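# Load two AA batteries into a remote's bay

## Task

Insert both AA batteries into the open battery compartment of the remote control, each with correct polarity and pressed fully home against its spring contact; the remote itself may be moved.

## Robot and tools

Robot: two arms, left_arm and right_arm, each with a two-finger gripper and a wrist camera. Nominal base positions in metres (scene frame): left_arm (+0.007, +0.271, +0.019), right_arm (-0.003, -0.339, +0.012), both nearly unrotated. Other cameras: cam_head_left, cam_head_right, cam_high, cam_low (on a beam behind the arms), plus cam_left_wrist and cam_right_wrist, all 672x504.

Scene frame: origin at table-top height, halfway between the arms, a few cm behind the near table edge. +x points out over the table, +z up, +y toward left_arm. Arm names do not match left/right in images. Reported hand positions and orientations can be off by a few cm, more at long reach.

Gripper: fingers point along its own +z; they open and close along its y. end_effector_position is the spot between the finger pads, just under 1 cm behind the tips.

execute_actions(actions, cameras): actions is a list of actions; each action is a list of up to 15 rows, one row per 1/30 s step; a short action repeats its last row to fill 15 steps. Every row has 14 numbers in [-1, 1]: left_arm dx, dy, dz, rx, ry, rz, opening, then the same seven for right_arm, always all 14. The six pose numbers are an offset, not a pose: measured from that arm's Hand target as it stood when the action began, along the Hand target's own axes. Every row of an action counts from that same start, so resending an offset moves further. Scale: 1.0 = 0.6 m or 180 degrees; rx, ry, rz form one rotation vector. Opening is absolute: +1 fully open (about 87 mm between pads), +0.5 about 69 mm, 0 about 43 mm, -0.5 about 18 mm, -1 closed. Zeros in all six pose numbers re-command the current Hand target; a 0 opening is a real command, so resend the present opening to leave a gripper alone. cameras: list of names, ["all"], or []; images come by default only with an empty actions list.

move(target, speed, blend, opening_speed, blocking, cameras): target is one 14-number row as above, or a list of up to 15 such rows; every row is an offset from the Hand targets at the move's start, not from the previous row. Straight-line paths, no obstacle avoidance, all ending together, at least 0.5 s, capped at 10 s total. speed: m/s top path speed, 0.002 to 2.9, default 0.25 (rotation up to twice that in rad/s); one value or one per target. blend: corner rounding distance in metres for a list; 0 stops at each point. opening_speed: rate of opening change per second on the -1..+1 scale, at least 0.2. blocking=false returns after about 0.5 s while the move continues. The result adds a move: line: done (within 10 mm and 2 degrees), off_target, moving, held, fault; limits=paced means the sent pose was clipped, limits=held means steps were withheld. done does not mean no contact.

wait(seconds 0 to 10): lets the scene run holding last commands. stop(): brakes a running move. zoom_image(camera, region [x0, y0, x1, y1] in pixels, top-left origin, at most 504 by 504): closer look at a camera's newest image. read_manual(section="licences"): licence text only. finished_scene(scene): ends the current scene, given its number; irreversible, and the goal must hold without the robot.

Results: per arm end_effector_position (m) and end_effector_quat_wxyz in the scene frame, Hand target (last commanded pose after clipping; next offsets count from it), Tool commands, grip_measured (on the opening scale; in Joint positions the gripper reads 0 closed to 1 open), Joint positions, velocities (may say within noise), torques (include arm weight; joints 1 to 3 wrap at ±28 N m), and MOTOR HOT or OVER-TEMPERATURE FAULT lines.

Behaviour: the controller limits commanded orientation to 40 degrees from the measured one per step. Friction and weight often leave the gripper short, low or tilted; small moves may not happen or go sideways. Check position and tilt after each move; if it rests short, send the remaining distance as an offset. A blocked arm keeps pushing until commanded back past its gripper. Faster moves overshoot and hit harder.

Gripping: note grip_measured at first contact and command about 0.04 below it for full force, less for a lighter hold. Readings can be off by about 1 mm. Fast closing can squeeze too hard.

Avoid: dropping or releasing moving parts, slamming, hard pushes, anything leaving the table (that fails the task), grippers or wrist cameras meeting each other or closing on the other arm's fingers, strain on camera cables, the bar, plate and rail near the bases (up to about 3 cm high, no warning), paths passing near an arm's own base, and long stretched or loaded holds: motors warn at 75 °C, fold the arm at 90 °C and drop it at 100 °C. Loose objects may occasionally be nudged.

Each tool is called after ">>>" in YAML: its name, and indented under it one key for each argument.

## Session

>>> execute_actions:
  actions: []

Scene clock: 0.00 s.
left_arm: end_effector_position=(+0.3658, +0.3060, +0.0492) grip_measured=+0.992 end_effector_quat_wxyz=(+0.511, -0.075, +0.851, +0.098) | right_arm: end_effector_position=(+0.3731, -0.3547, +0.0604) grip_measured=+0.977 end_effector_quat_wxyz=(+0.583, +0.031, +0.810, -0.057)
Joint positions: left_arm=[-0.03 1.526 0.391 0.624 -0.282 -0.036 0.996] | right_arm=[0.01 1.536 0.32 0.901 0.124 0.025 0.989]
Joint velocities: within noise
Joint torques (N m): no reading
Heat: left arm: 33 °C; right arm: 30 °C.
Hand target: left_arm +0.3721, +0.3056, +0.0584; +0.524, -0.077, +0.843, +0.096 | right_arm +0.3771, -0.3556, +0.0680; +0.592, +0.033, +0.803, -0.058
Tool commands: left_gripper/opening=+1.0 right_gripper/opening=+1.0

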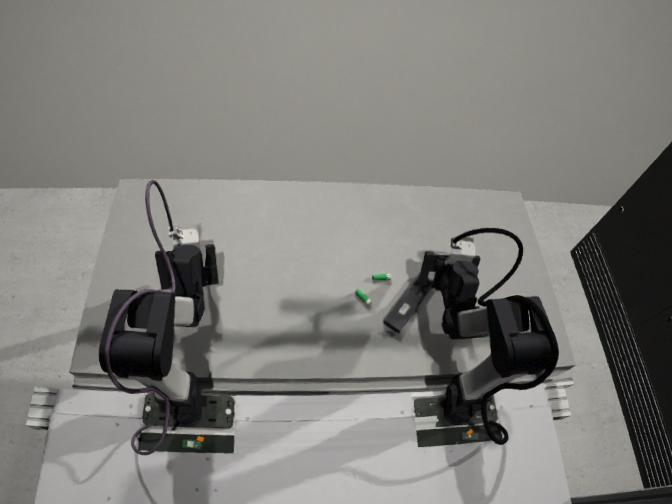

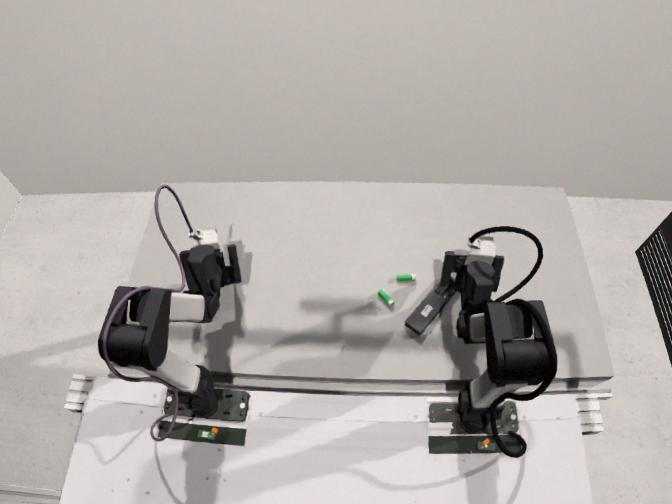

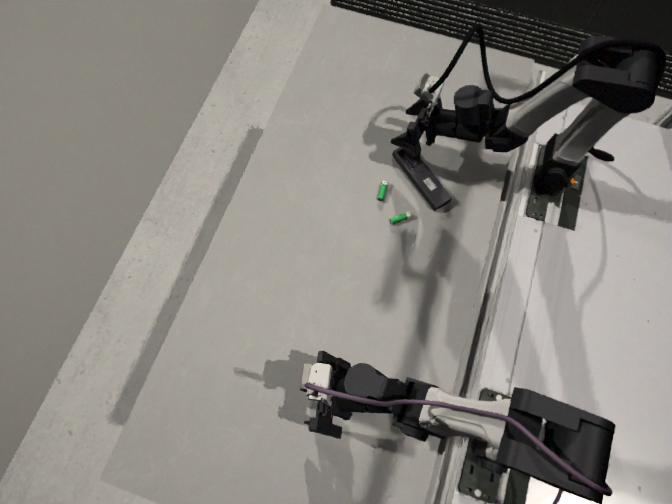

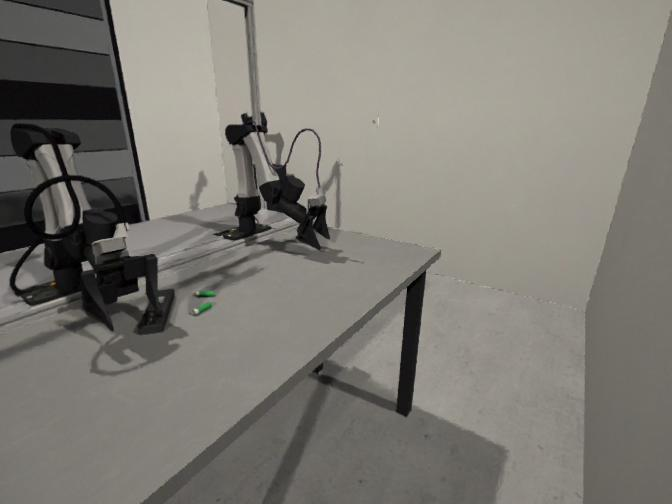

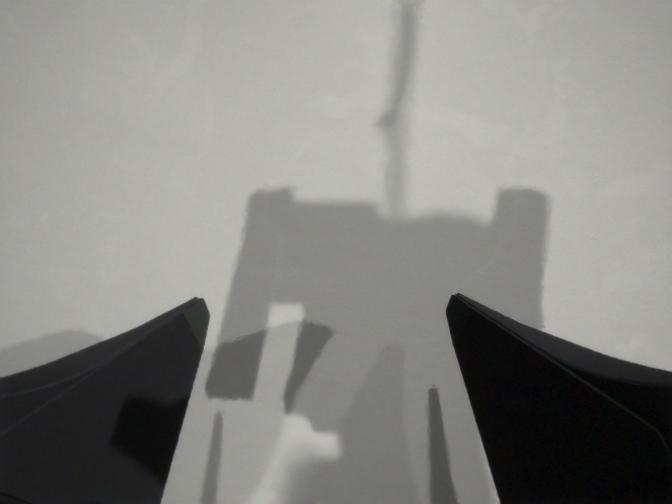

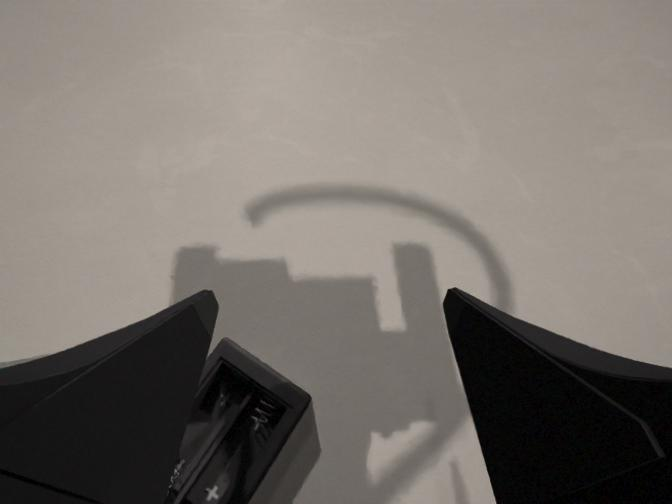

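>>> zoom_image:
  camera: "cam_high"
  region: [340, 100, 480, 240]

>>> zoom_image:
  camera: "cam_right_wrist"
  region: [100, 300, 400, 504]

>>> zoom_image:
  camera: "cam_head_right"
  region: [360, 250, 480, 350]

Scaled by 3.600.

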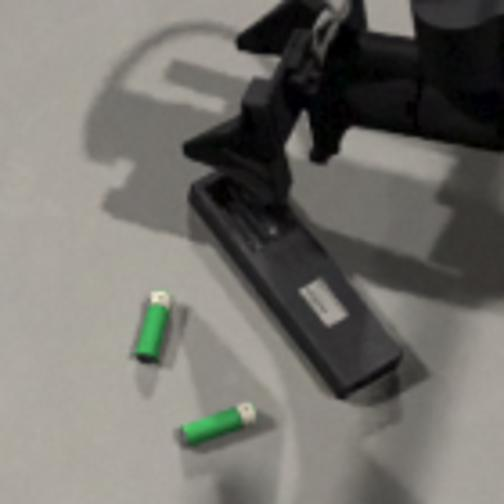

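Scaled by 1.680.

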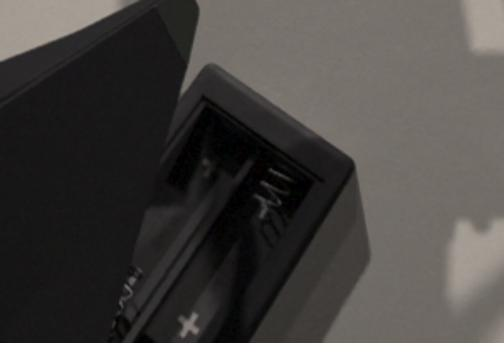

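Scaled by 4.200.

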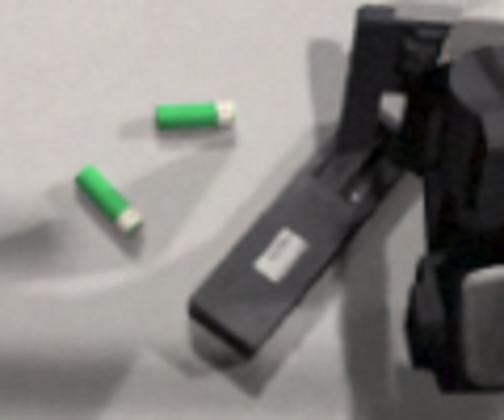

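>>> move:
  target:
    - [0,0,0,0,0,0,1,-0.159,-0.009,-0.0487,0,0,0,1]
    - [0,0,0,0,0,0,1,-0.2077,0.2283,-0.2298,-0.0427,0.1264,-0.0035,1]
  blend: 0.03
  cameras: ["all"]

Scene clock: 7.13 s.
left_arm: end_effector_position=(+0.3658, +0.3060, +0.0492) grip_measured=+0.992 end_effector_quat_wxyz=(+0.511, -0.075, +0.851, +0.098) | right_arm: end_effector_position=(+0.2950, -0.2002, +0.2072) grip_measured=+0.977 end_effector_quat_wxyz=(+0.409, -0.013, +0.912, -0.001)
Joint positions: left_arm=[-0.03 1.526 0.391 0.624 -0.282 -0.036 0.996] | right_arm=[0.579 1.209 1.138 -0.716 0.392 0.405 0.989]
Joint torques (N m): left_arm=[-0.32 -5.86 7.05 1.83 -0.04 -0.07] | right_arm=[0.08 -2.86 10.65 1.89 0.48 0.03]
Heat: left arm: 33 °C; right arm: 31 °C.
Hand target: left_arm +0.3721, +0.3056, +0.0584; +0.524, -0.077, +0.842, +0.096 | right_arm +0.3000, -0.1996, +0.2196; +0.423, +0.000, +0.906, +0.000
Off the commanded pose: left_arm 0.011 m, 2 deg | right_arm 0.013 m, 2 deg.
move: off_target (left_arm, right_arm)

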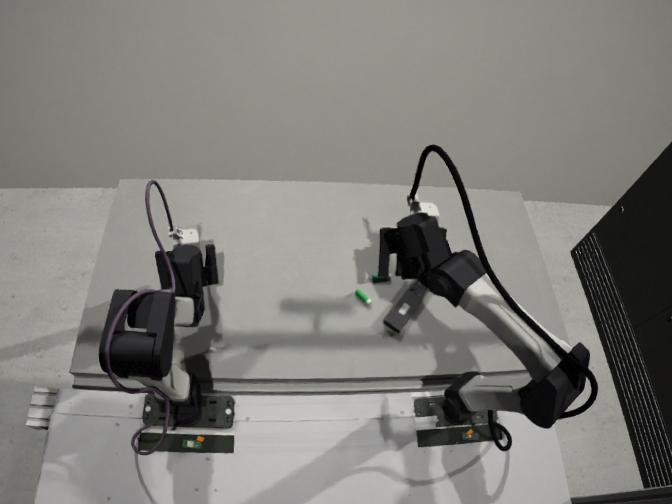

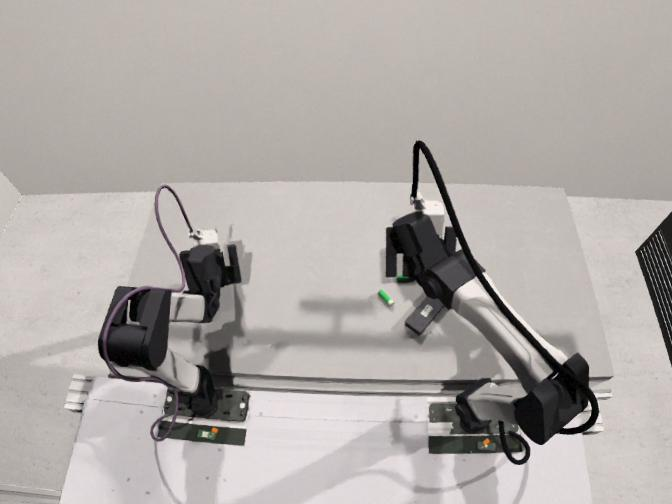

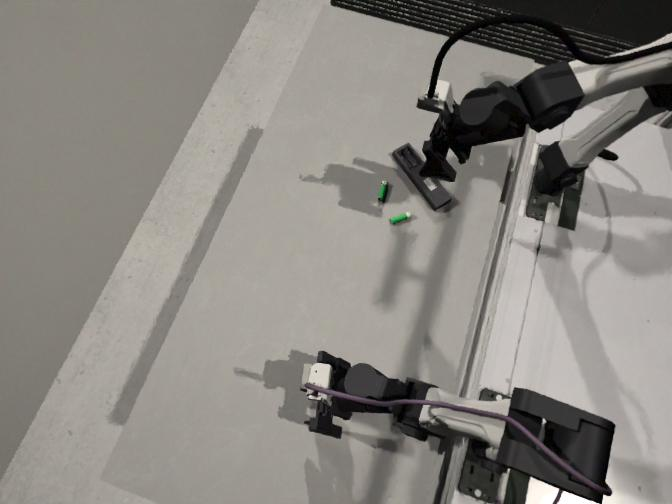

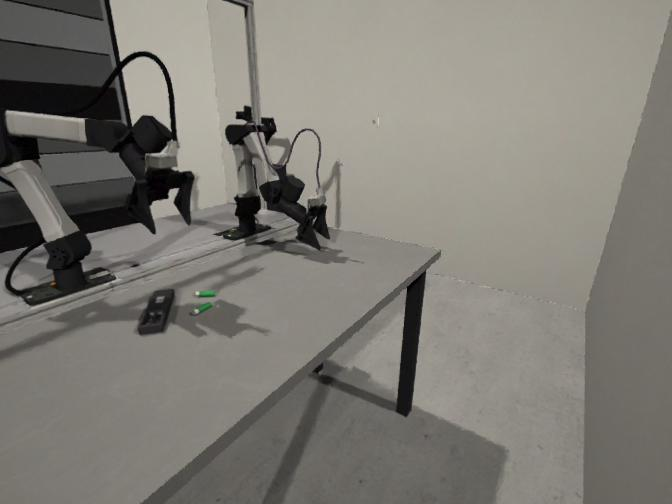

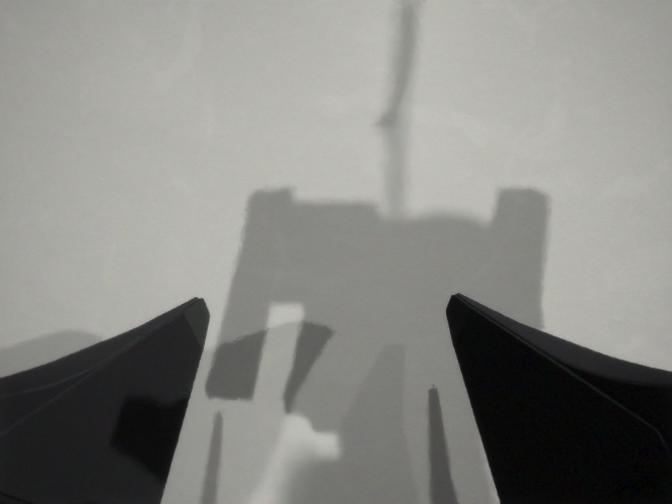

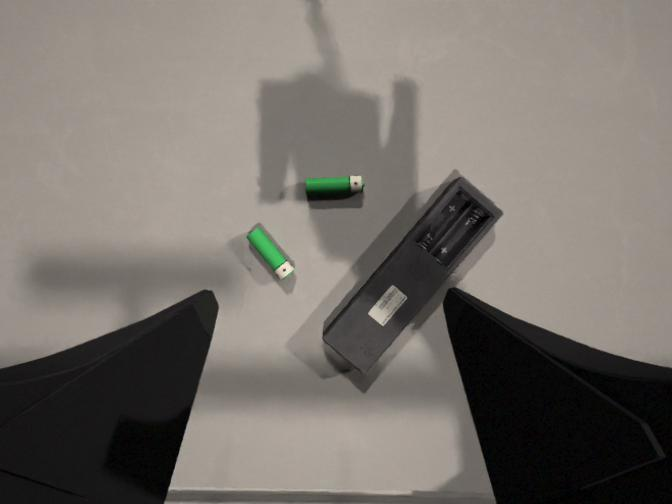

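Excellent view.

>>> zoom_image:
  camera: "cam_right_wrist"
  region: [380, 160, 520, 280]

>>> zoom_image:
  camera: "cam_right_wrist"
  region: [220, 150, 400, 290]

Scaled by 3.600.

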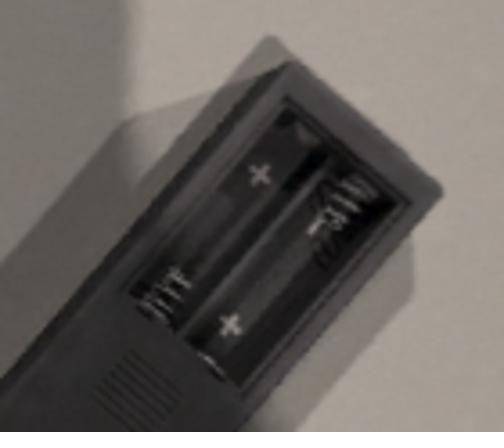

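Scaled by 2.800.

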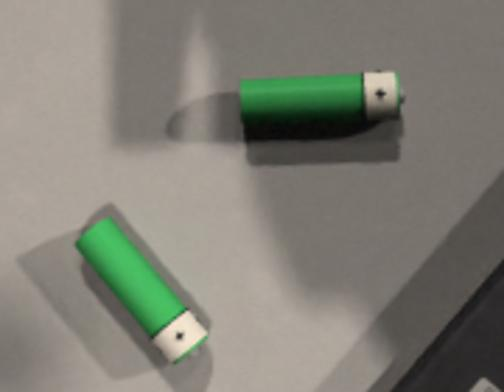

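>>> move:
  target: [0,0,0,0,0,0,1,0.0667,0.0033,0.1799,0.2097,0.2210,0.4498,0.2]
  cameras: ["cam_right_wrist","cam_head_right","cam_low"]

Scene clock: 15.80 s.
left_arm: end_effector_position=(+0.3658, +0.3060, +0.0492) grip_measured=+0.992 end_effector_quat_wxyz=(+0.511, -0.075, +0.851, +0.098) | right_arm: end_effector_position=(+0.3530, -0.1975, +0.1126) grip_measured=+0.200 end_effector_quat_wxyz=(+0.002, +0.680, +0.733, -0.005)
Joint positions: left_arm=[-0.03 1.526 0.391 0.624 -0.282 -0.036 0.996] | right_arm=[0.25 1.935 1.689 -1.307 -0.028 1.744 0.6]
Joint torques (N m): left_arm=[-0.4 -5.93 6.93 1.75 -0.12 -0.03] | right_arm=[-0.72 -7.51 8.91 0.15 -0.04 0.06]
Heat: left arm: 34 °C; right arm: 32 °C.
Hand target: left_arm +0.3721, +0.3056, +0.0584; +0.524, -0.077, +0.842, +0.096 | right_arm +0.3570, -0.1977, +0.1196; +0.001, +0.688, +0.725, +0.000
Off the commanded pose: left_arm 0.011 m, 2 deg | right_arm 0.008 m, 1 deg.
move: off_target (left_arm)
Images, in order (width x height): cam_head_right 672x504, cam_low 672x504, cam_right_wrist 672x504.

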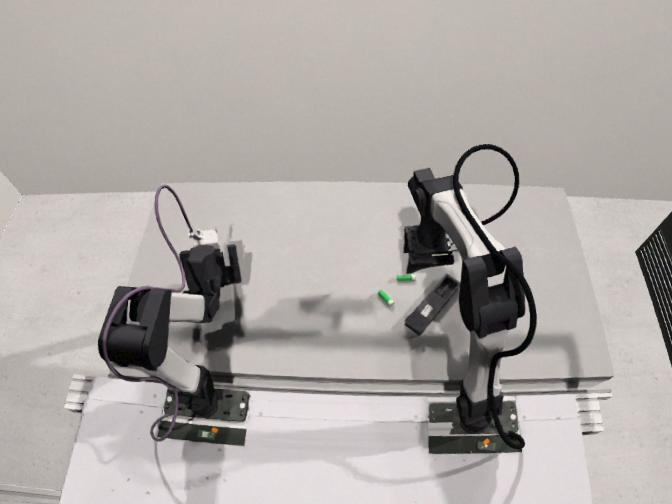

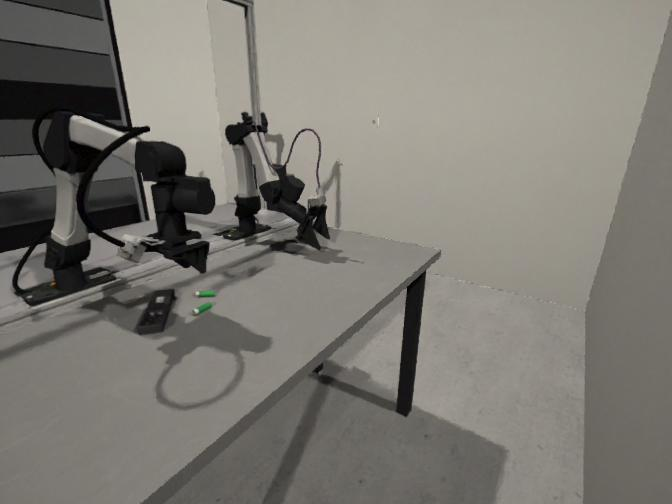

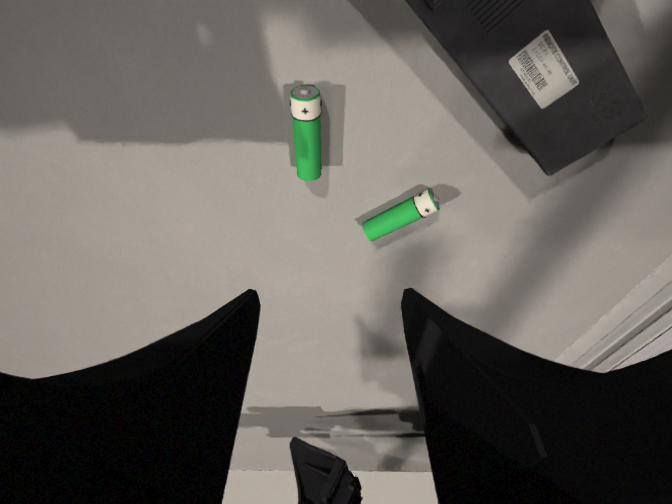

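>>> move:
  target: [0,0,0,0,0,0,1,-0.005,0.023,0.104,0,0,0,0.2]
  cameras: ["cam_right_wrist"]

Scene clock: 18.57 s.
left_arm: end_effector_position=(+0.3658, +0.3060, +0.0492) grip_measured=+0.992 end_effector_quat_wxyz=(+0.511, -0.075, +0.851, +0.098) | right_arm: end_effector_position=(+0.3662, -0.1989, +0.0560) grip_measured=+0.200 end_effector_quat_wxyz=(-0.002, +0.683, +0.730, -0.010)
Joint positions: left_arm=[-0.03 1.526 0.391 0.624 -0.282 -0.036 0.996] | right_arm=[0.243 2.023 1.589 -1.132 -0.029 1.745 0.6]
Joint torques (N m): left_arm=[-0.42 -5.89 6.98 1.83 -0.11 0.04] | right_arm=[-0.77 -8.7 5.72 0.59 -0.06 0.01]
Heat: left arm: 34 °C; right arm: 33 °C.
Hand target: left_arm +0.3721, +0.3056, +0.0584; +0.524, -0.077, +0.842, +0.096 | right_arm +0.3710, -0.2000, +0.0573; +0.001, +0.688, +0.726, +0.000
Off the commanded pose: left_arm 0.011 m, 2 deg | right_arm 0.005 m, 1 deg.
move: off_target (left_arm)
Images, in order (width x height): cam_right_wrist 672x504.

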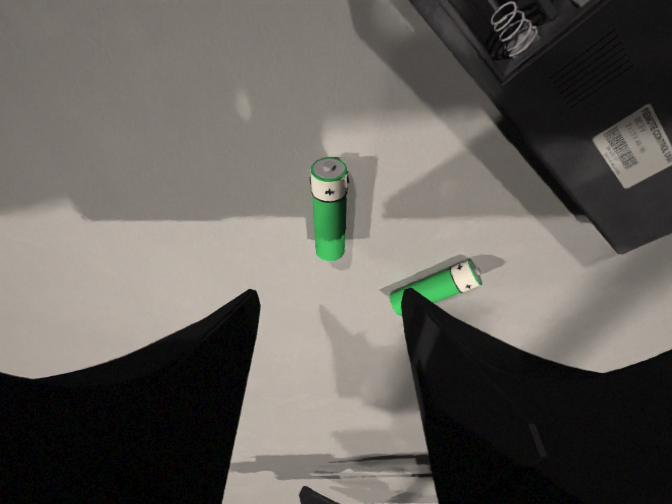

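>>> move:
  target: [0,0,0,0,0,0,1,0,0,0.0717,0,0,0,-0.1]
  speed: 0.12
  cameras: ["cam_right_wrist"]

Scene clock: 20.70 s.
left_arm: end_effector_position=(+0.3658, +0.3060, +0.0492) grip_measured=+0.992 end_effector_quat_wxyz=(+0.511, -0.075, +0.851, +0.098) | right_arm: end_effector_position=(+0.3679, -0.1999, +0.0157) grip_measured=-0.100 end_effector_quat_wxyz=(+0.000, +0.683, +0.731, -0.006)
Joint positions: left_arm=[-0.03 1.526 0.391 0.624 -0.282 -0.036 0.996] | right_arm=[0.243 2.066 1.486 -0.979 -0.03 1.745 0.45]
Joint torques (N m): left_arm=[-0.36 -5.63 7.1 1.81 -0.13 -0.04] | right_arm=[-0.57 -8.12 5.22 0.59 0.01 0.04]
Heat: left arm: 34 °C; right arm: 33 °C.
Hand target: left_arm +0.3721, +0.3056, +0.0584; +0.524, -0.077, +0.842, +0.096 | right_arm +0.3711, -0.2001, +0.0142; +0.001, +0.688, +0.726, +0.000
Off the commanded pose: left_arm 0.011 m, 2 deg | right_arm 0.003 m, 1 deg.
move: off_target (left_arm)
Images, in order (width x height): cam_right_wrist 672x504.

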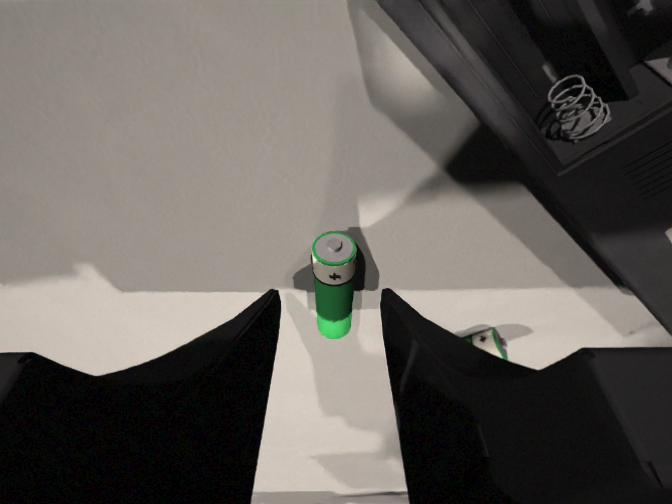

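>>> zoom_image:
  camera: "cam_right_wrist"
  region: [380, 0, 672, 200]

>>> zoom_image:
  camera: "cam_right_wrist"
  region: [250, 200, 420, 370]

Scaled by 1.726.

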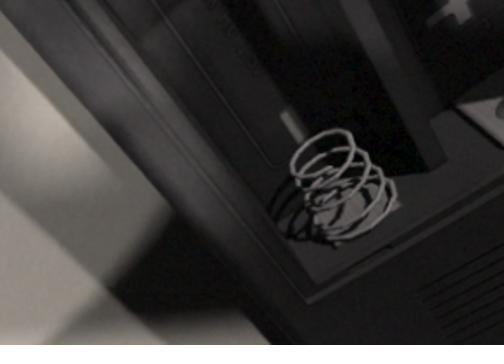

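Scaled by 2.965.

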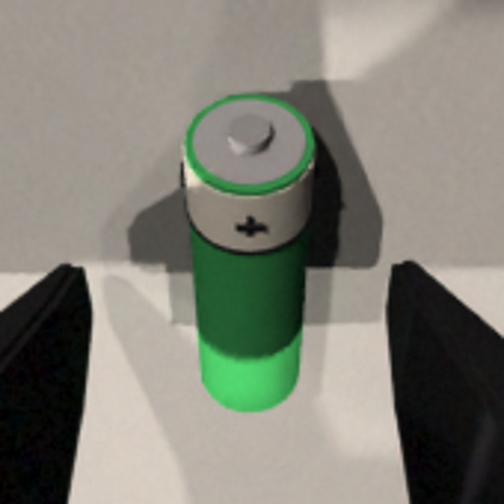

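>>> move:
  target:
    - [0,0,0,0,0,0,1,-0.02,0,0.0067,0,0,0,-0.1]
    - [0,0,0,0,0,0,1,-0.02,0,0.0067,0,0,0,-0.68]
  speed: 0.1
  opening_speed: 0.5
  cameras: ["cam_right_wrist"]

Scene clock: 24.43 s.
left_arm: end_effector_position=(+0.3658, +0.3060, +0.0492) grip_measured=+0.992 end_effector_quat_wxyz=(+0.511, -0.075, +0.851, +0.098) | right_arm: end_effector_position=(+0.3696, -0.2104, +0.0120) grip_measured=-0.612 end_effector_quat_wxyz=(+0.000, +0.687, +0.726, -0.005)
Joint positions: left_arm=[-0.03 1.526 0.391 0.624 -0.282 -0.036 0.996] | right_arm=[0.216 2.066 1.469 -0.961 -0.031 1.73 0.194]
Joint torques (N m): left_arm=[-0.47 -5.64 7.02 1.77 -0.09 -0.03] | right_arm=[-0.68 -8.42 4.93 0.67 0.01 -0.12]
Heat: left arm: 35 °C; right arm: 35 °C.
Hand target: left_arm +0.3721, +0.3056, +0.0584; +0.524, -0.077, +0.842, +0.096 | right_arm +0.3717, -0.2120, +0.0102; +0.001, +0.688, +0.726, +0.000
Off the commanded pose: left_arm 0.011 m, 2 deg | right_arm 0.003 m, 1 deg.
move: off_target (left_arm)
Images, in order (width x height): cam_right_wrist 672x504.

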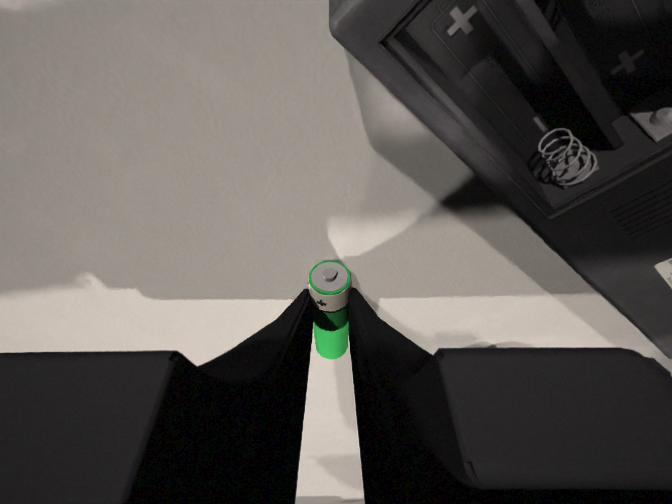

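>>> move:
  target:
    - [0,0,0,0,0,0,1,-0.02,0,-0.14,0,0,0,-0.68]
    - [0,0,0,0,0,0,1,-0.1543,-0.051,-0.158,-0.0455,-0.1048,-0.2584,-0.68]
  blend: 0.03
  cameras: ["cam_right_wrist","cam_high"]

Scene clock: 28.43 s.
left_arm: end_effector_position=(+0.3658, +0.3060, +0.0492) grip_measured=+0.992 end_effector_quat_wxyz=(+0.511, -0.075, +0.851, +0.098) | right_arm: end_effector_position=(+0.3396, -0.2994, +0.0947) grip_measured=-0.612 end_effector_quat_wxyz=(+0.135, +0.334, +0.931, -0.061)
Joint positions: left_arm=[-0.03 1.526 0.391 0.624 -0.282 -0.036 0.996] | right_arm=[0.119 1.763 1.396 -0.997 0.189 0.792 0.194]
Joint torques (N m): left_arm=[-0.34 -5.89 6.99 1.8 -0.11 -0.04] | right_arm=[-0.95 -9.58 5.76 1.22 0.37 -0.13]
Heat: left arm: 35 °C; right arm: 36 °C.
Hand target: left_arm +0.3721, +0.3056, +0.0584; +0.524, -0.077, +0.842, +0.096 | right_arm +0.3459, -0.3061, +0.1051; +0.164, +0.337, +0.925, -0.060
Off the commanded pose: left_arm 0.011 m, 2 deg | right_arm 0.014 m, 3 deg.
move: off_target (left_arm, right_arm)
Images, in order (width x height): cam_high 672x504, cam_right_wrist 672x504.

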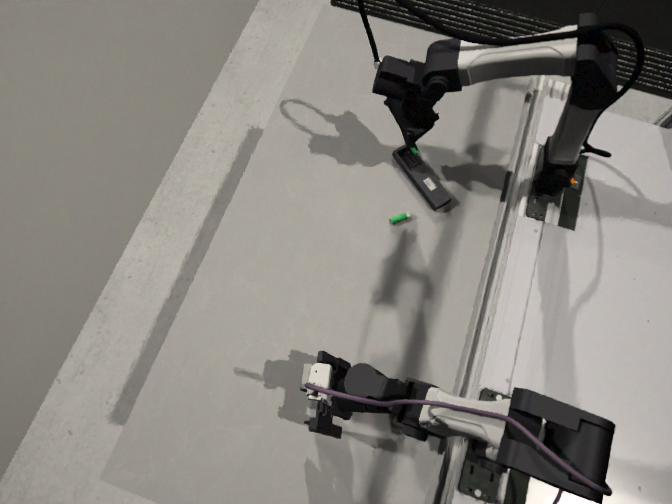

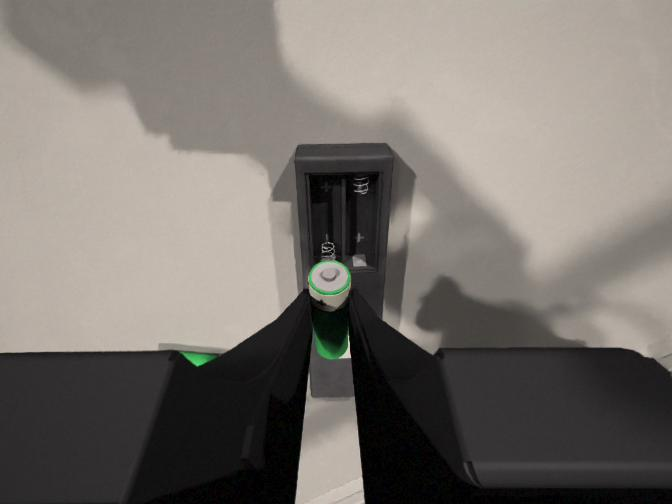

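>>> zoom_image:
  camera: "cam_right_wrist"
  region: [270, 130, 420, 370]

Scaled by 2.100.

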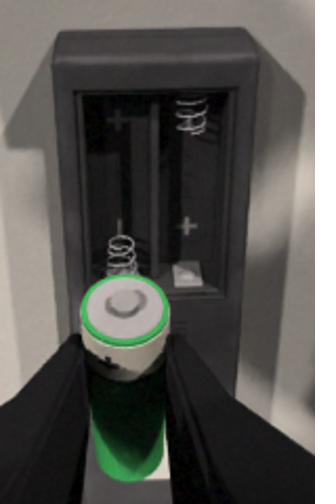

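>>> move:
  target: [0,0,0,0,0,0,1,0.0007,0.0033,0.079,0,0,0.0055,-0.68]
  speed: 0.12
  cameras: ["cam_right_wrist"]

>>> zoom_image:
  camera: "cam_right_wrist"
  region: [240, 100, 440, 370]

Scene clock: 32.53 s.
left_arm: end_effector_position=(+0.3658, +0.3060, +0.0492) grip_measured=+0.992 end_effector_quat_wxyz=(+0.511, -0.075, +0.851, +0.098) | right_arm: end_effector_position=(+0.3530, -0.3091, +0.0605) grip_measured=-0.612 end_effector_quat_wxyz=(+0.150, +0.343, +0.926, -0.055)
Joint positions: left_arm=[-0.03 1.526 0.391 0.624 -0.282 -0.036 0.996] | right_arm=[0.092 1.804 1.304 -0.828 0.189 0.783 0.194]
Joint torques (N m): left_arm=[-0.4 -5.86 6.99 1.76 -0.08 0.03] | right_arm=[-0.81 -6.95 5.85 1.36 0.3 -0.11]
Heat: left arm: 35 °C; right arm: 38 °C.
Hand target: left_arm +0.3721, +0.3056, +0.0584; +0.524, -0.077, +0.842, +0.096 | right_arm +0.3594, -0.3147, +0.0604; +0.164, +0.345, +0.922, -0.058
Off the commanded pose: left_arm 0.011 m, 2 deg | right_arm 0.008 m, 2 deg.
move: off_target (left_arm)
Images, in order (width x height): cam_right_wrist 672x504.

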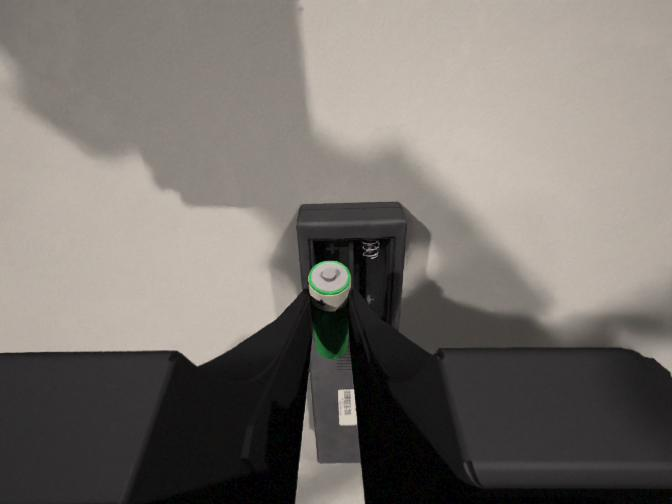

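Scaled by 1.867.

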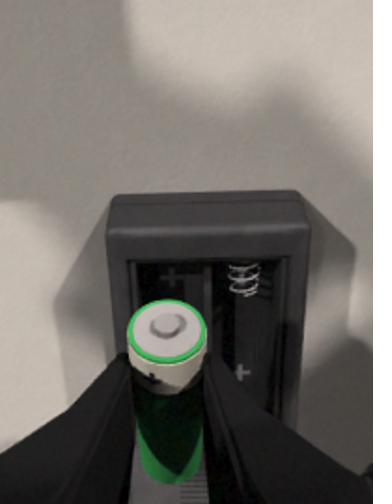

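>>> move:
  target: [0,0,0,0,0,0,1,0.0135,0,0.0386,0,0,0,-0.68]
  speed: 0.06
  cameras: ["cam_right_wrist","cam_low"]

>>> zoom_image:
  camera: "cam_right_wrist"
  region: [240, 150, 440, 420]

>>> zoom_image:
  camera: "cam_low"
  region: [100, 220, 220, 340]

Scene clock: 34.97 s.
left_arm: end_effector_position=(+0.3658, +0.3060, +0.0492) grip_measured=+0.992 end_effector_quat_wxyz=(+0.511, -0.075, +0.851, +0.098) | right_arm: end_effector_position=(+0.3540, -0.3099, +0.0373) grip_measured=-0.612 end_effector_quat_wxyz=(+0.152, +0.343, +0.925, -0.055)
Joint positions: left_arm=[-0.03 1.526 0.391 0.624 -0.282 -0.036 0.996] | right_arm=[0.092 1.832 1.243 -0.735 0.189 0.783 0.194]
Joint torques (N m): left_arm=[-0.23 -5.89 7.17 1.79 -0.13 -0.07] | right_arm=[-0.73 -6.82 5.74 1.37 0.33 -0.11]
Heat: left arm: 36 °C; right arm: 38 °C.
Hand target: left_arm +0.3721, +0.3056, +0.0584; +0.524, -0.077, +0.842, +0.096 | right_arm +0.3597, -0.3148, +0.0359; +0.164, +0.345, +0.922, -0.058
Off the commanded pose: left_arm 0.011 m, 2 deg | right_arm 0.008 m, 2 deg.
move: off_target (left_arm)
Images, in order (width x height): cam_low 672x504, cam_right_wrist 672x504.

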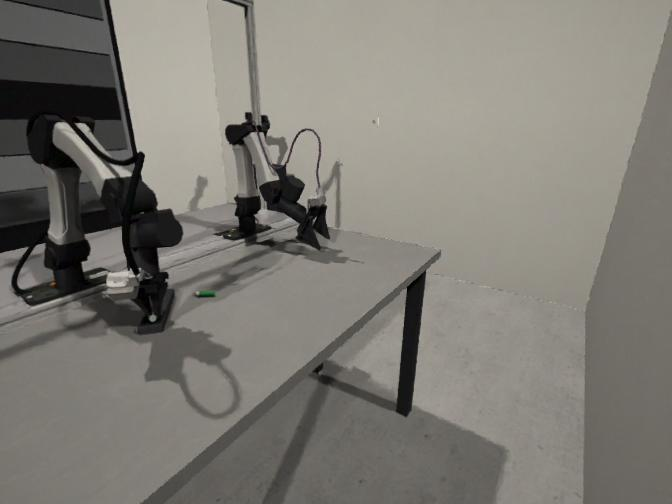

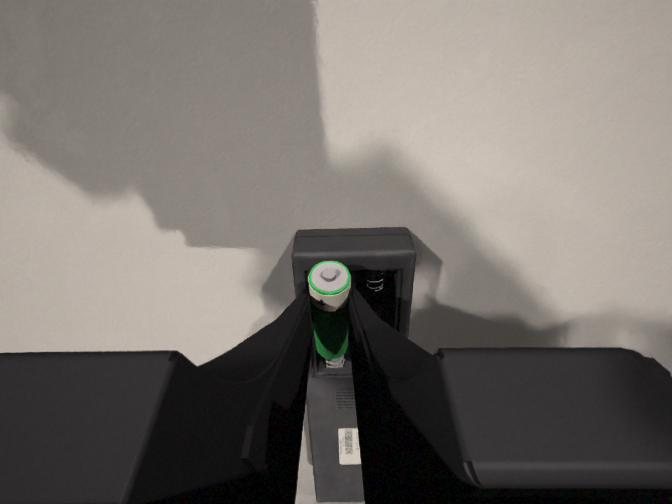

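Scaled by 1.867.

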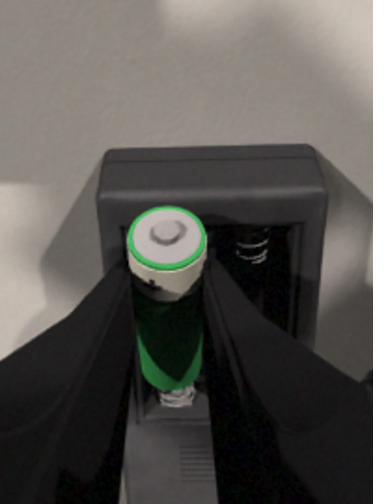

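Scaled by 4.200.

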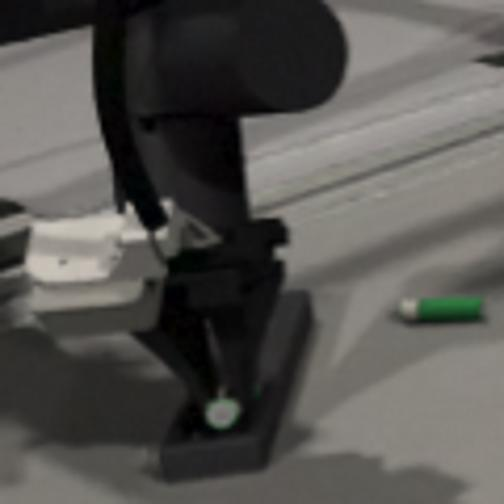

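>>> move:
  target:
    - [0,0,0,0,0,0,1,0.0025,0,0.007,0,0,0,-0.68]
    - [0,0,0,0,0,0,1,0.018,0.0003,0.0012,0,0,0,-0.68]
  speed: 0.05
  cameras: ["cam_right_wrist"]

>>> zoom_image:
  camera: "cam_right_wrist"
  region: [240, 150, 440, 420]

Scene clock: 37.00 s.
left_arm: end_effector_position=(+0.3658, +0.3060, +0.0492) grip_measured=+0.992 end_effector_quat_wxyz=(+0.511, -0.075, +0.851, +0.098) | right_arm: end_effector_position=(+0.3511, -0.3088, +0.0302) grip_measured=-0.612 end_effector_quat_wxyz=(+0.152, +0.340, +0.926, -0.060)
Joint positions: left_arm=[-0.03 1.526 0.391 0.624 -0.282 -0.036 0.996] | right_arm=[0.102 1.836 1.217 -0.711 0.2 0.785 0.194]
Joint torques (N m): left_arm=[-0.32 -6.05 6.95 1.78 -0.13 -0.03] | right_arm=[0.38 -8.43 4.51 1.28 0.32 0.06]
Heat: left arm: 36 °C; right arm: 38 °C.
Hand target: left_arm +0.3721, +0.3056, +0.0584; +0.524, -0.077, +0.842, +0.096 | right_arm +0.3524, -0.3082, +0.0315; +0.164, +0.345, +0.922, -0.058
Off the commanded pose: left_arm 0.011 m, 2 deg | right_arm 0.002 m, 2 deg.
move: off_target (left_arm)
Images, in order (width x height): cam_right_wrist 672x504.

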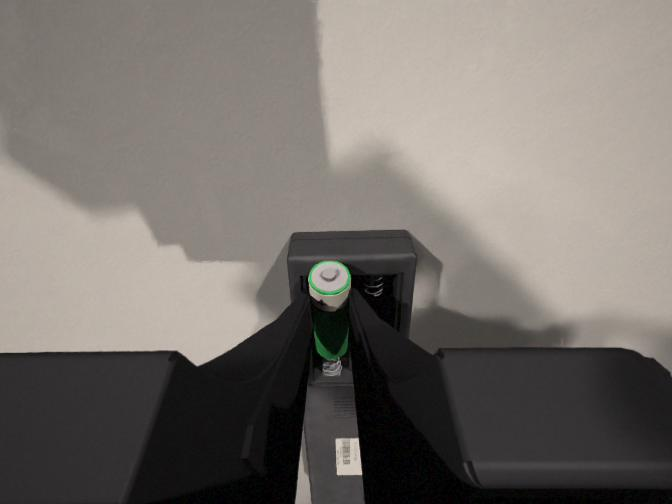

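Scaled by 1.867.

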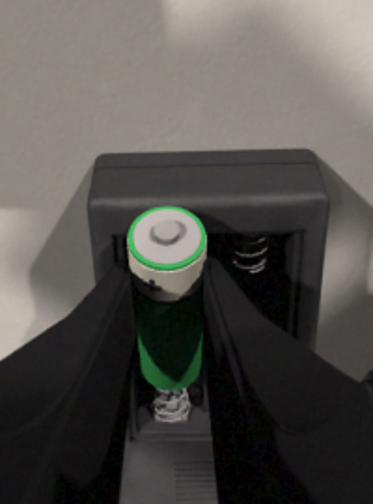

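>>> move:
  target: [0,0,0,0,0,0,1,0.0135,0.0002,-0.005,0,0,0,-0.68]
  speed: 0.05
  cameras: ["cam_right_wrist"]

>>> zoom_image:
  camera: "cam_right_wrist"
  region: [240, 150, 440, 420]

Scene clock: 38.37 s.
left_arm: end_effector_position=(+0.3658, +0.3060, +0.0492) grip_measured=+0.992 end_effector_quat_wxyz=(+0.511, -0.075, +0.851, +0.098) | right_arm: end_effector_position=(+0.3492, -0.3046, +0.0302) grip_measured=-0.612 end_effector_quat_wxyz=(+0.161, +0.341, +0.924, -0.060)
Joint positions: left_arm=[-0.03 1.526 0.391 0.624 -0.282 -0.036 0.996] | right_arm=[0.12 1.818 1.193 -0.692 0.214 0.805 0.194]
Joint torques (N m): left_arm=[-0.44 -5.78 7.02 1.8 -0.07 -0.02] | right_arm=[0.29 -8.38 4.7 1.15 0.22 0.08]
Heat: left arm: 36 °C; right arm: 38 °C.
Hand target: left_arm +0.3721, +0.3056, +0.0584; +0.524, -0.077, +0.842, +0.096 | right_arm +0.3459, -0.3024, +0.0316; +0.164, +0.345, +0.922, -0.058
Off the commanded pose: left_arm 0.011 m, 2 deg | right_arm 0.004 m, 1 deg.
move: off_target (left_arm)
Images, in order (width x height): cam_right_wrist 672x504.

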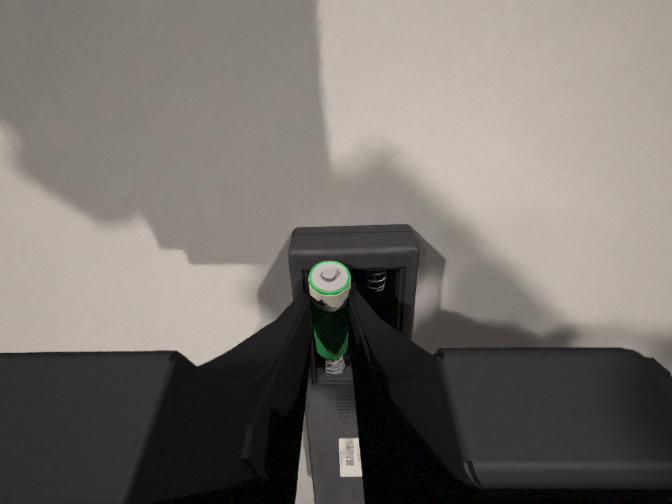

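Scaled by 1.867.

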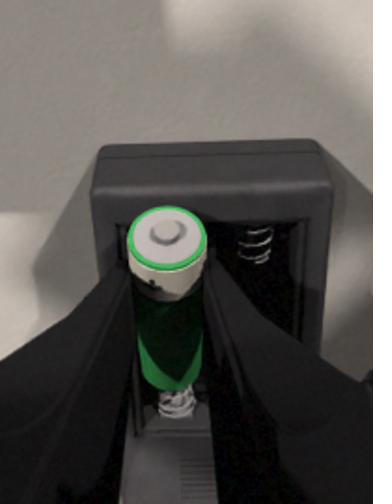

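>>> move:
  target: [0.0288,-0.7917,-0.4477,0.256,0.0874,0.152,0.4,-0.0376,0,-0.076,0,0,0,-0.68]
  cameras: ["all"]

Scene clock: 43.83 s.
left_arm: end_effector_position=(+0.2375, -0.2129, +0.1125) grip_measured=+0.400 end_effector_quat_wxyz=(+0.354, +0.320, +0.871, -0.119) | right_arm: end_effector_position=(+0.3407, -0.3052, +0.0628) grip_measured=-0.612 end_effector_quat_wxyz=(+0.141, +0.342, +0.926, -0.071)
Joint positions: left_arm=[-1.205 2.146 1.767 -0.519 -0.353 -0.384 0.7] | right_arm=[0.117 1.787 1.295 -0.871 0.215 0.806 0.194]
Joint torques (N m): left_arm=[-0.16 -10.73 10.5 1.33 -0.12 -0.03] | right_arm=[-1.07 -9.59 9.46 0.83 0.14 -0.11]
Heat: left arm: 36 °C; right arm: 39 °C.
Hand target: left_arm +0.2404, -0.2207, +0.1197; +0.360, +0.316, +0.868, -0.130 | right_arm +0.3499, -0.3064, +0.0821; +0.164, +0.345, +0.922, -0.058
Off the commanded pose: left_arm 0.011 m, 2 deg | right_arm 0.021 m, 3 deg.
move: off_target (left_arm, right_arm)

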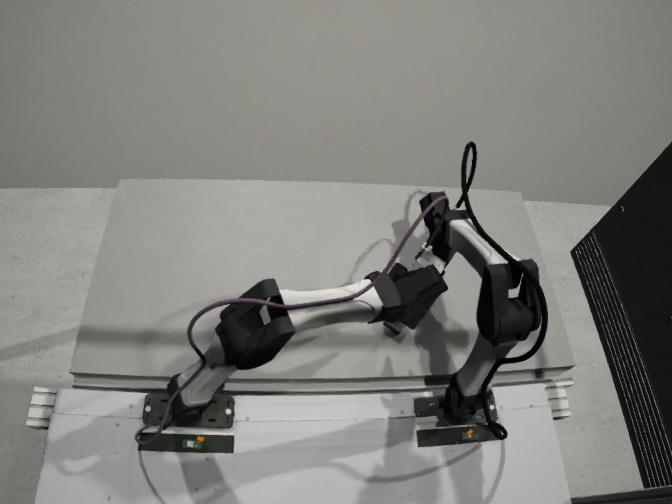

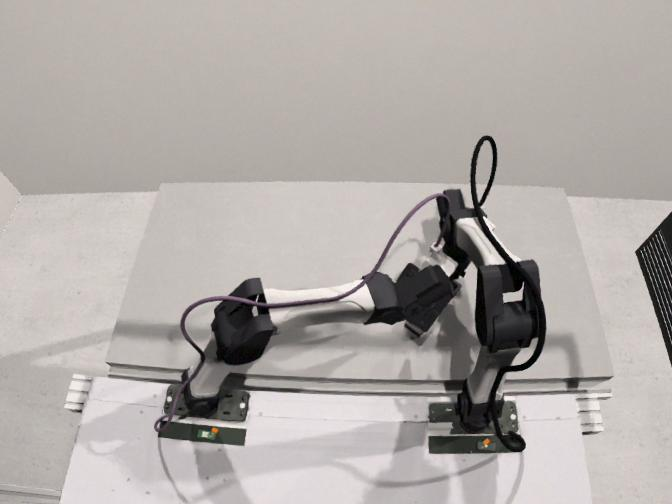

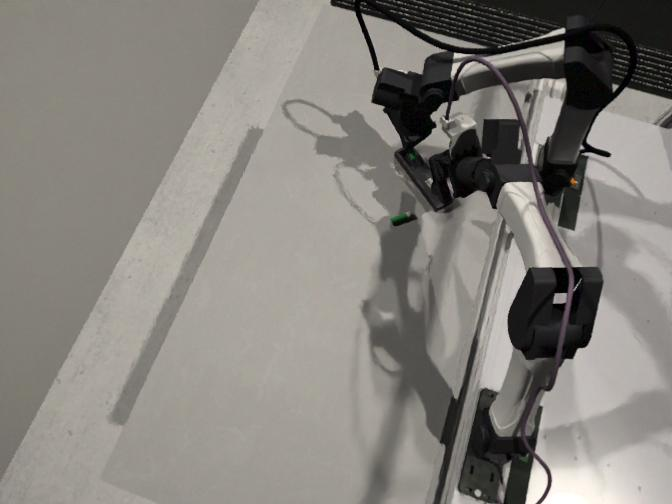

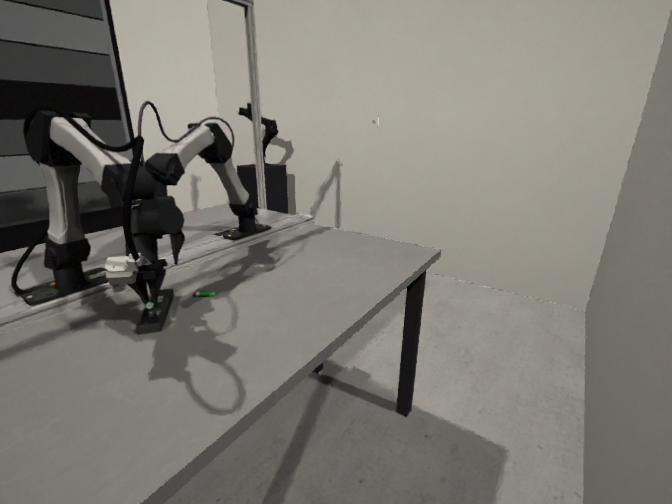

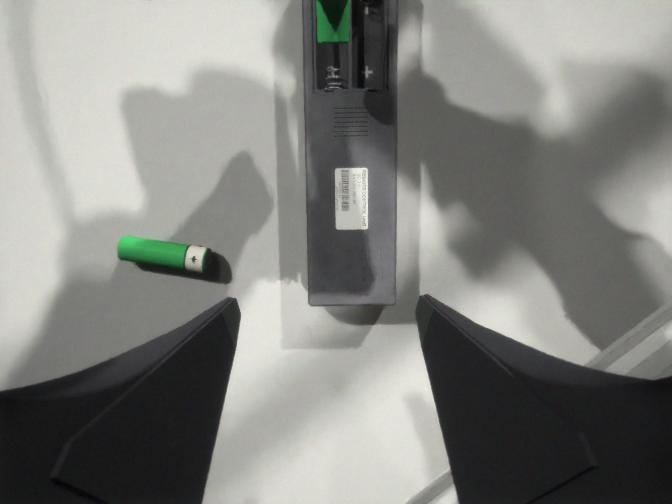

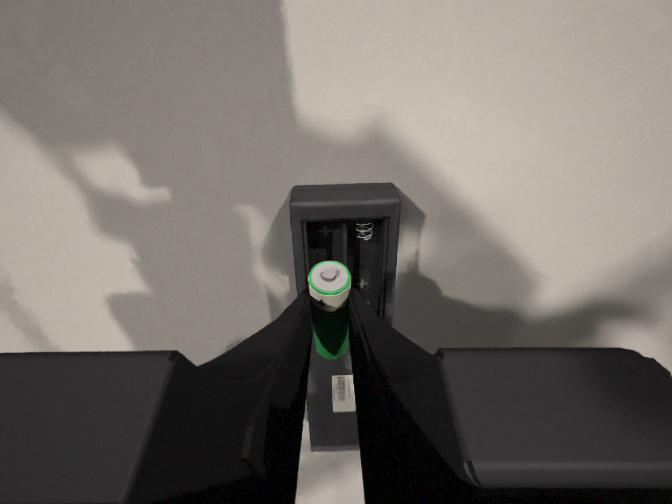

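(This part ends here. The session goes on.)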